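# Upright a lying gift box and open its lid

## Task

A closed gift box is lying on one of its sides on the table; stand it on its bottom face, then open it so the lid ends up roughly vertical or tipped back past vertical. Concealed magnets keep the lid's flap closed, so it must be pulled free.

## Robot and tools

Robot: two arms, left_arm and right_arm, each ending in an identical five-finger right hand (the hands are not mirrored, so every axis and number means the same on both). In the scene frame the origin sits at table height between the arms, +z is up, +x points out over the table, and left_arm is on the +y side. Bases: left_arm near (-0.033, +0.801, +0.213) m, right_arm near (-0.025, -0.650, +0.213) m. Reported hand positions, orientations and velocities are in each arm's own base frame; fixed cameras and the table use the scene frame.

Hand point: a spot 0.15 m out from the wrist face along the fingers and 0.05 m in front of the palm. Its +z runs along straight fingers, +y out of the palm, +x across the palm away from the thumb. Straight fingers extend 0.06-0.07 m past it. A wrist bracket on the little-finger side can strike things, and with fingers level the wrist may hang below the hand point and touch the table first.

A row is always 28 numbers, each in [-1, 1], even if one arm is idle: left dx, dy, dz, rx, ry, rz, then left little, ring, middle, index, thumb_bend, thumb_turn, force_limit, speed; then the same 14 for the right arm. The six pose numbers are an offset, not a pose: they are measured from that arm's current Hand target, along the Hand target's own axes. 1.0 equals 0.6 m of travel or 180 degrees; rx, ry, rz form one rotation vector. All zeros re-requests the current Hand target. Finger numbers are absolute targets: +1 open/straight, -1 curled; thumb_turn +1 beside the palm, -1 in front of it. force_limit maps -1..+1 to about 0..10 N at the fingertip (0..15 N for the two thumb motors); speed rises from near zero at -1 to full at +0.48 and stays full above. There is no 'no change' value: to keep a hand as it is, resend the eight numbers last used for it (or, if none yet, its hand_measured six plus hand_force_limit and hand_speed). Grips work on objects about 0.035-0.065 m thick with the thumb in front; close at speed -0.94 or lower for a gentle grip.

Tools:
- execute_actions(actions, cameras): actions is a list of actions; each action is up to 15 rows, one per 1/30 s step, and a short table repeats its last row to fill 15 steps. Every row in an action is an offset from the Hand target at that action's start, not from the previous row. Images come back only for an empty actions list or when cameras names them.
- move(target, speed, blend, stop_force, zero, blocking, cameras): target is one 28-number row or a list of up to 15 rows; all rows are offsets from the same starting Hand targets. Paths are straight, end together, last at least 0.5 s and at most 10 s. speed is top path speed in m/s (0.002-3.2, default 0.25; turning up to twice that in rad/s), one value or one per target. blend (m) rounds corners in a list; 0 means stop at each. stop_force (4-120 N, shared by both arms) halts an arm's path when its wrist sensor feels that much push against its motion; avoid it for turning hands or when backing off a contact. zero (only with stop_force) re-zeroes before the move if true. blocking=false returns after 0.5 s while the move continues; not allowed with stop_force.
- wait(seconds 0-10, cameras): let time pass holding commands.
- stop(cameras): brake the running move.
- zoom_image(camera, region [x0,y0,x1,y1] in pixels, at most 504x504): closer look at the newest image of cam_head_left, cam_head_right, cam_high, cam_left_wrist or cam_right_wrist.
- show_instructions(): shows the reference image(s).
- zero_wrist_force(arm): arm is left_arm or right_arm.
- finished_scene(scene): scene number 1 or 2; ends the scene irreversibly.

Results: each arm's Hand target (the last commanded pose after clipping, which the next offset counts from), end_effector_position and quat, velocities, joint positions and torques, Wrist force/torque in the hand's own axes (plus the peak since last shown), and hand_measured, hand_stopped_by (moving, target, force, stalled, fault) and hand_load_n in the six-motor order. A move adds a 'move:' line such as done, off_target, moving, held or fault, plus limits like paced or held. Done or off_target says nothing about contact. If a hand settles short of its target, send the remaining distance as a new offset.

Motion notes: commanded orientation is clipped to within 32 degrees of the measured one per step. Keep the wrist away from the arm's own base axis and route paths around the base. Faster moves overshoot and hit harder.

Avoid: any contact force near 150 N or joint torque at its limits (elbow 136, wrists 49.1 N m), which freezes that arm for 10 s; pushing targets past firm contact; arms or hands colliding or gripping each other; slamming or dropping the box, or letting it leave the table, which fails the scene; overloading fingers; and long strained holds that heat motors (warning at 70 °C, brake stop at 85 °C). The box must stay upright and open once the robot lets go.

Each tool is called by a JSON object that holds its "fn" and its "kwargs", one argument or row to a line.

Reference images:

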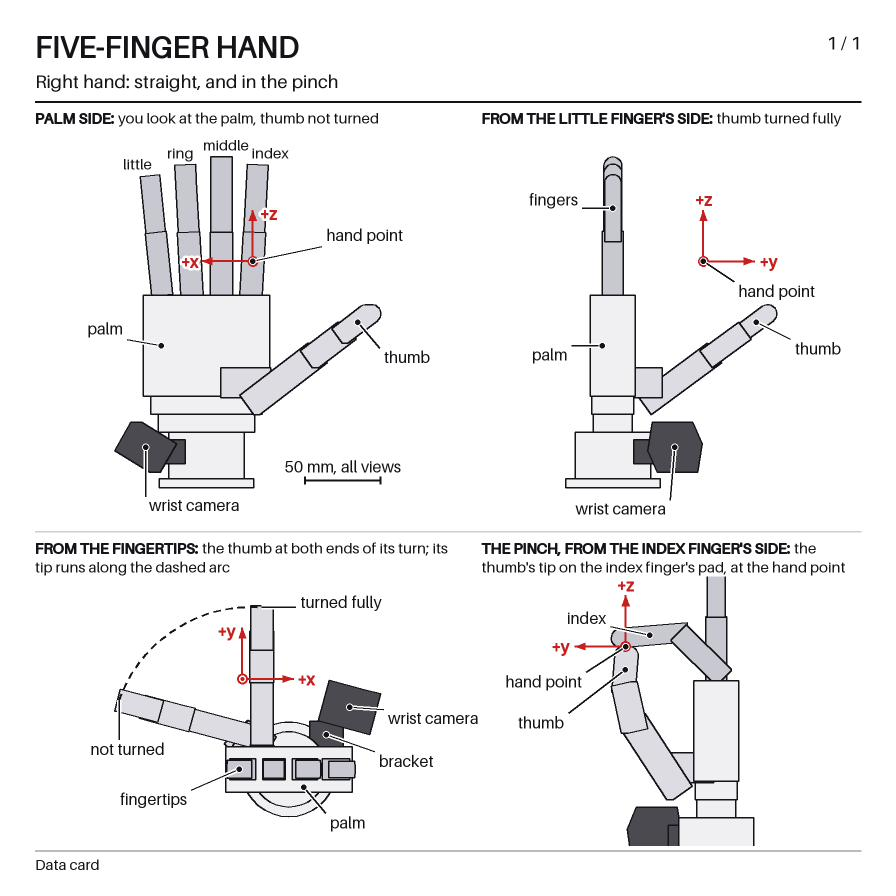

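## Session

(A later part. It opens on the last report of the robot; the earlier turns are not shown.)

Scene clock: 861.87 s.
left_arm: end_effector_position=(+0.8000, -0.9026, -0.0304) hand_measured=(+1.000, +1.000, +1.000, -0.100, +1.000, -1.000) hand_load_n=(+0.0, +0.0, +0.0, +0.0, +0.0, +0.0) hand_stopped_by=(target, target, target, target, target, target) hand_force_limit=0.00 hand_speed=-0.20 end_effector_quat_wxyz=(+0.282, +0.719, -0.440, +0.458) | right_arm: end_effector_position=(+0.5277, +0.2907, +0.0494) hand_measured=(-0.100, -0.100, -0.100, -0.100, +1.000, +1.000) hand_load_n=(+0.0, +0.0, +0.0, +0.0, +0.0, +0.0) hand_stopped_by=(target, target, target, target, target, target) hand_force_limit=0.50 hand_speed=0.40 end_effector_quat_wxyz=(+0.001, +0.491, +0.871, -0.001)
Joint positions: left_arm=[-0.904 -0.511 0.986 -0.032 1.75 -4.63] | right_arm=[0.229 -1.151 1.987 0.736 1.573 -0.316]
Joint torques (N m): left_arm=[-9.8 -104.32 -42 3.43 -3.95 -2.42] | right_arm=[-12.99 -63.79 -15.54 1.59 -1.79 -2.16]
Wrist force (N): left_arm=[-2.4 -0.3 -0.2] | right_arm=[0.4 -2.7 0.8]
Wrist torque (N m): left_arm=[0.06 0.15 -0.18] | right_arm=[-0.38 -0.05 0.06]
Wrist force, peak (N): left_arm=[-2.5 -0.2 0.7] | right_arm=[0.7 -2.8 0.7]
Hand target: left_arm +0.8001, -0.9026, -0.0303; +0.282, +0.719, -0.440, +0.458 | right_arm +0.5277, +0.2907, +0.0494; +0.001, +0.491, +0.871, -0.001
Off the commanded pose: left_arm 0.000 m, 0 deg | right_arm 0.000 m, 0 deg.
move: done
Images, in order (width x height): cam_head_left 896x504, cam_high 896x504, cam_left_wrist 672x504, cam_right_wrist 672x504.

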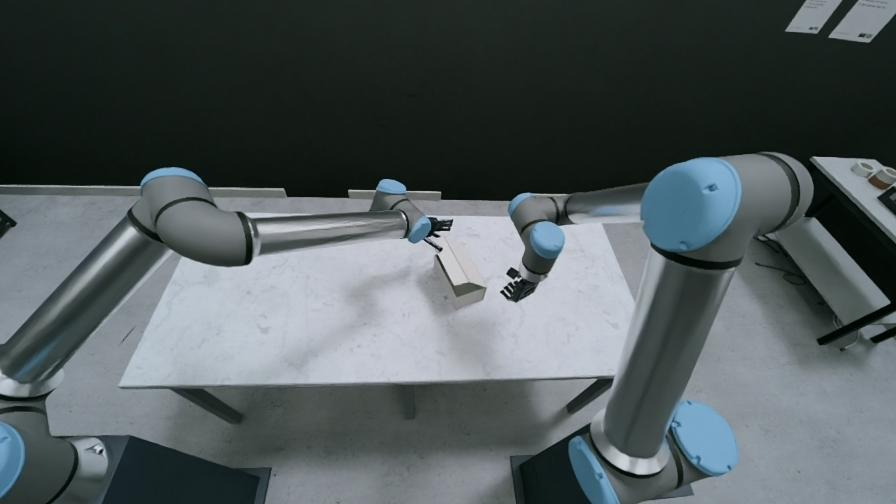

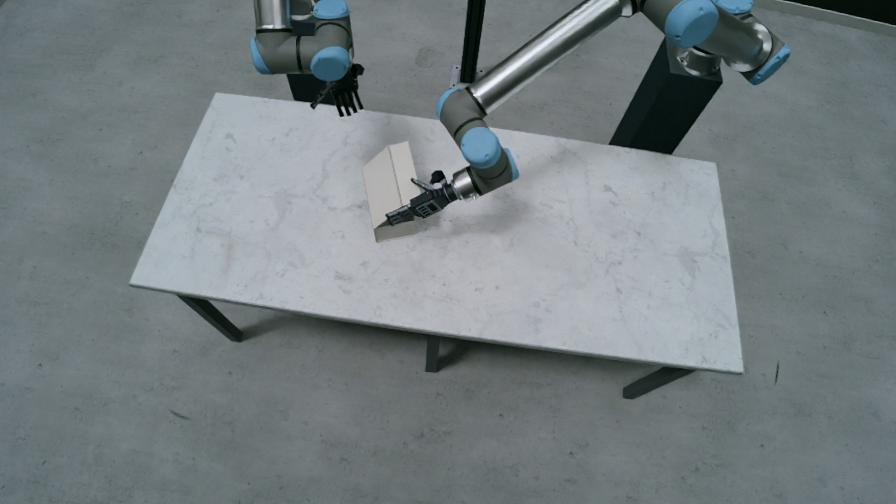

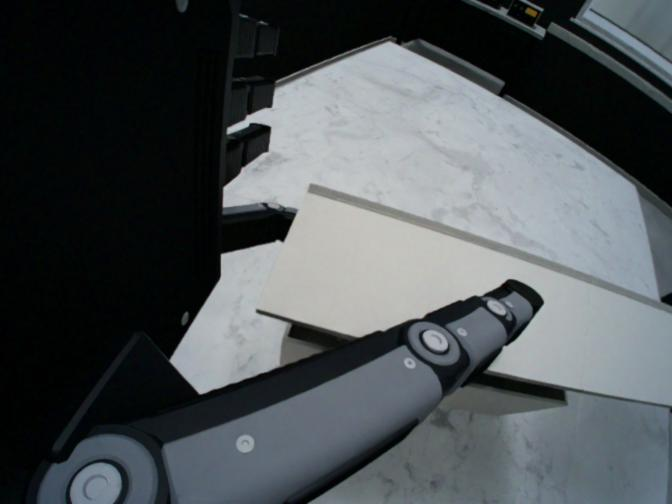

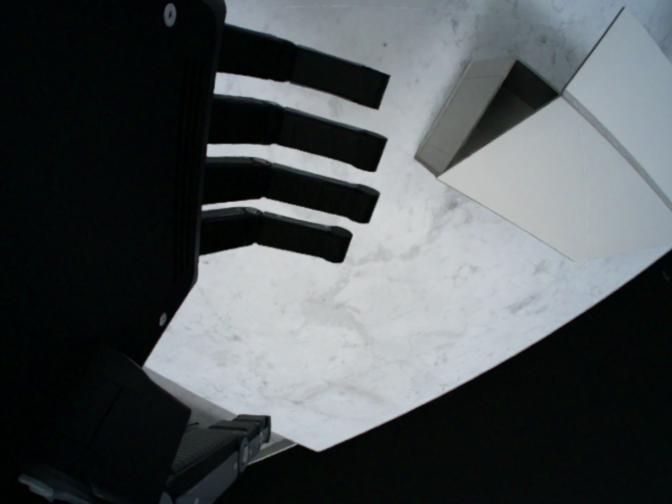

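{"fn": "move", "kwargs": {
  "target": [
    [0.072,0,0.071,0,0,0,1,1,1,-0.1,1,-1,0,-0.2,0,0,0,0,0,0,-0.1,-0.1,-0.1,-0.1,1,1,0.5,0.4],
    [0.0966,0,0.145,0,0,0,1,1,1,-0.1,1,-1,0,-0.2,0,0,0,0,0,0,-0.1,-0.1,-0.1,-0.1,1,1,0.5,0.4]
  ],
  "speed": 0.07,
  "blend": [0.02,0],
  "cameras": ["cam_left_wrist","cam_head_left","cam_high","cam_right_wrist"]
}}

{"fn": "zoom_image", "kwargs": {
  "camera": "cam_head_left",
  "region": [400, 180, 540, 320]
}}

Scene clock: 872.87 s.
left_arm: end_effector_position=(+0.8469, -0.9947, -0.0146) hand_measured=(+1.000, +1.000, +1.000, -0.100, +1.000, -1.000) hand_load_n=(+0.0, +0.0, +0.5, -0.5, +0.0, +0.0) hand_stopped_by=(target, target, target, target, target, target) hand_force_limit=0.00 hand_speed=-0.20 end_effector_quat_wxyz=(+0.282, +0.719, -0.440, +0.458) | right_arm: end_effector_position=(+0.5277, +0.2907, +0.0494) hand_measured=(-0.100, -0.100, -0.100, -0.100, +1.000, +1.000) hand_load_n=(+0.0, +0.0, +0.0, +0.0, +0.0, +0.0) hand_stopped_by=(target, target, target, target, target, target) hand_force_limit=0.50 hand_speed=0.40 end_effector_quat_wxyz=(+0.001, +0.491, +0.871, -0.001)
Joint positions: left_arm=[-0.922 -0.305 0.535 0.212 1.733 -4.639] | right_arm=[0.229 -1.151 1.987 0.736 1.573 -0.316]
Joint torques (N m): left_arm=[-10.74 -113.39 -46.88 2.97 3.91 3.71] | right_arm=[-9.56 -64.16 -17.22 1.57 -1.7 -2.44]
Wrist force (N): left_arm=[-1.0 0.0 -0.8] | right_arm=[0.5 -2.6 0.9]
Wrist torque (N m): left_arm=[0.04 -0.05 -0.05] | right_arm=[-0.38 -0.07 0.06]
Wrist force, peak (N): left_arm=[-2.8 -0.4 -0.3] | right_arm=[0.2 -3.0 0.9]
Hand target: left_arm +0.8469, -0.9947, -0.0146; +0.282, +0.719, -0.440, +0.458 | right_arm +0.5277, +0.2907, +0.0494; +0.001, +0.491, +0.871, -0.001
Off the commanded pose: left_arm 0.000 m, 0 deg | right_arm 0.000 m, 0 deg.
move: done
Images, in order (width x height): cam_head_left 896x504, cam_high 896x504, cam_left_wrist 672x504, cam_right_wrist 672x504.

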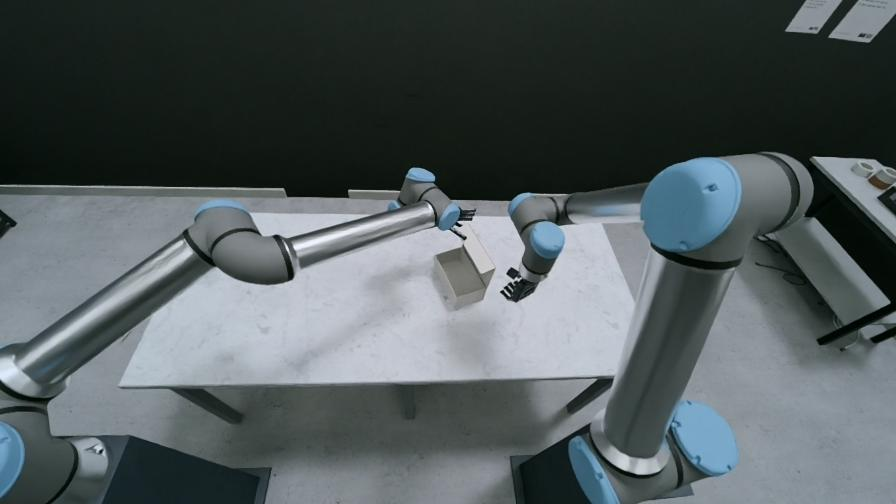

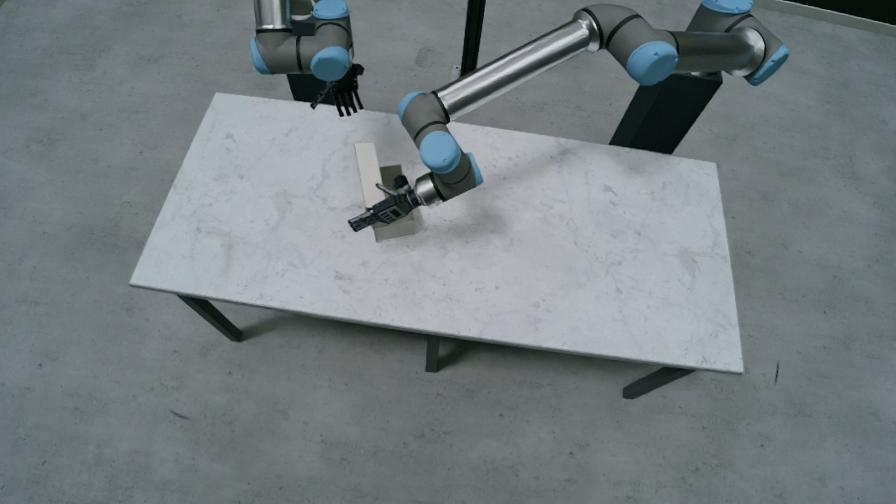

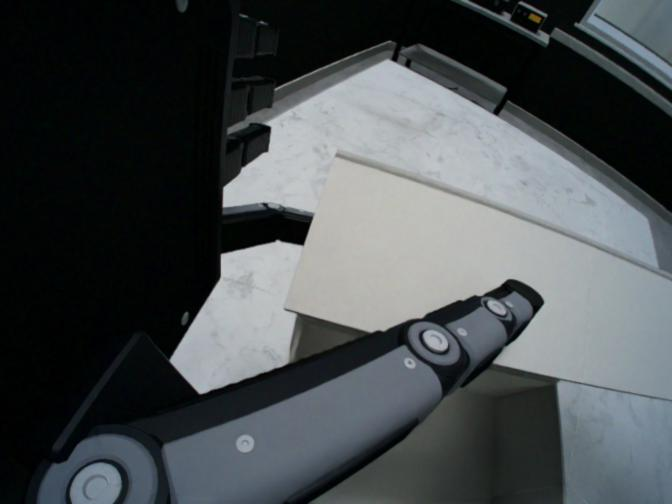

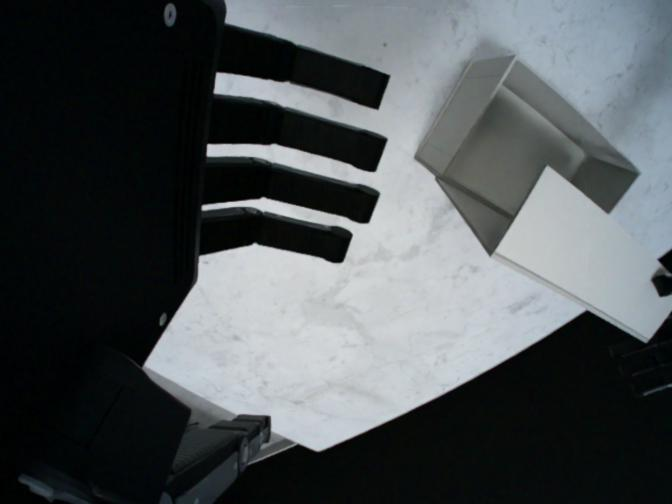

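Scaled by 3.600.

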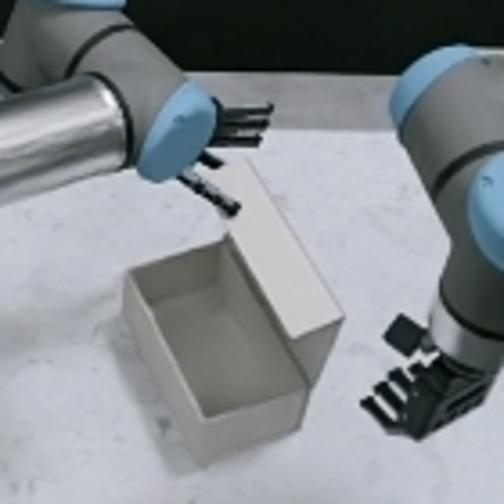

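{"fn": "move", "kwargs": {
  "target": [0.02,0,0.0825,0,0,0,1,1,1,-0.1,1,-1,0,-0.2,0,0,0,0,0,0,-0.1,-0.1,-0.1,-0.1,1,1,0.5,0.4],
  "speed": 0.06,
  "cameras": ["cam_left_wrist","cam_head_left","cam_right_wrist"]
}}

{"fn": "zoom_image", "kwargs": {
  "camera": "cam_head_left",
  "region": [400, 180, 540, 320]
}}

Scene clock: 878.70 s.
left_arm: end_effector_position=(+0.8685, -1.0383, -0.0246) hand_measured=(+1.000, +1.000, +1.000, -0.100, +1.000, -1.000) hand_load_n=(+0.0, +0.0, +0.0, +0.0, +0.0, +0.5) hand_stopped_by=(target, target, target, target, target, target) hand_force_limit=0.00 hand_speed=-0.20 end_effector_quat_wxyz=(+0.282, +0.718, -0.437, +0.463) | right_arm: end_effector_position=(+0.5277, +0.2907, +0.0494) hand_measured=(-0.100, -0.100, -0.100, -0.100, +1.000, +1.000) hand_load_n=(+0.0, +0.0, +0.5, +0.0, +0.0, +0.0) hand_stopped_by=(target, target, target, target, target, target) hand_force_limit=0.50 hand_speed=0.40 end_effector_quat_wxyz=(+0.001, +0.491, +0.871, -0.001)
Joint positions: left_arm=[-0.931 -0.052 0.035 0.446 1.719 -4.645] | right_arm=[0.229 -1.151 1.987 0.736 1.573 -0.316]
Joint torques (N m): left_arm=[-9.42 -121.29 -47.61 3.48 -3.87 -2.45] | right_arm=[-11.6 -64.69 -15.93 1.77 -1.62 -2.27]
Wrist force (N): left_arm=[-2.2 -0.5 0.2] | right_arm=[0.2 -2.8 0.9]
Wrist torque (N m): left_arm=[-0.11 0.12 -0.11] | right_arm=[-0.41 -0.02 0.04]
Wrist force, peak (N): left_arm=[-2.7 -0.4 0.2] | right_arm=[0.8 -3.0 0.9]
Hand target: left_arm +0.8695, -1.0393, -0.0246; +0.282, +0.719, -0.440, +0.458 | right_arm +0.5277, +0.2907, +0.0494; +0.001, +0.491, +0.871, -0.001
Off the commanded pose: left_arm 0.001 m, 1 deg | right_arm 0.000 m, 0 deg.
elbow stopped short (left arm): the move would have taken joint 3 (elbow) straighter than the controller allows.
move: done
Images, in order (width x height): cam_head_left 896x504, cam_left_wrist 672x504, cam_right_wrist 672x504.

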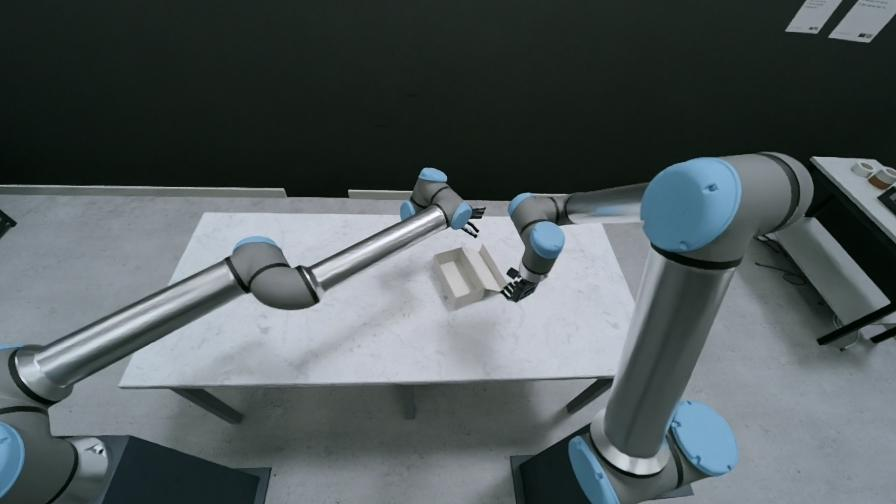

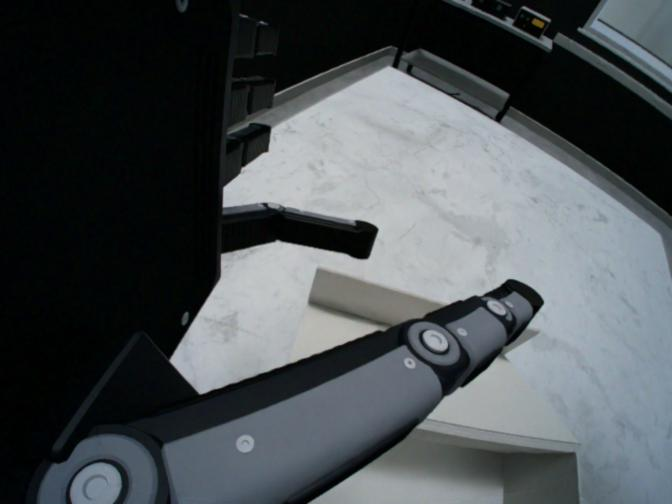

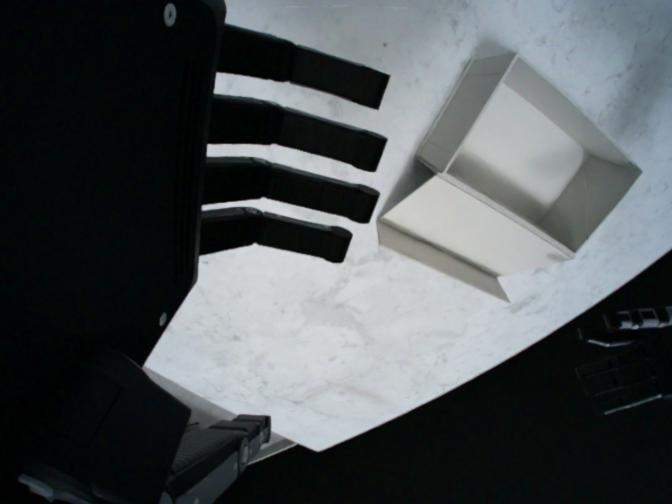

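Scaled by 3.600.

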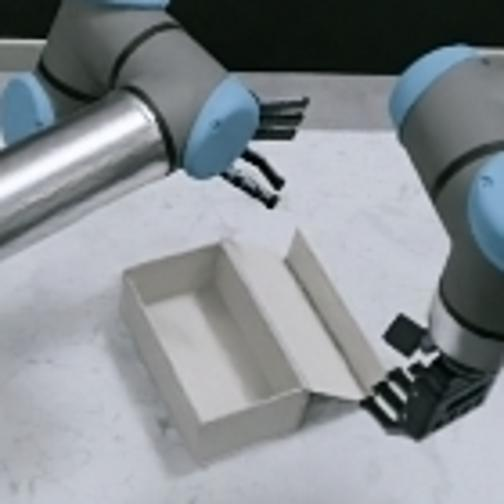

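{"fn": "finished_scene", "kwargs": {
  "scene": 1
}}

The scene is finished: the task was done.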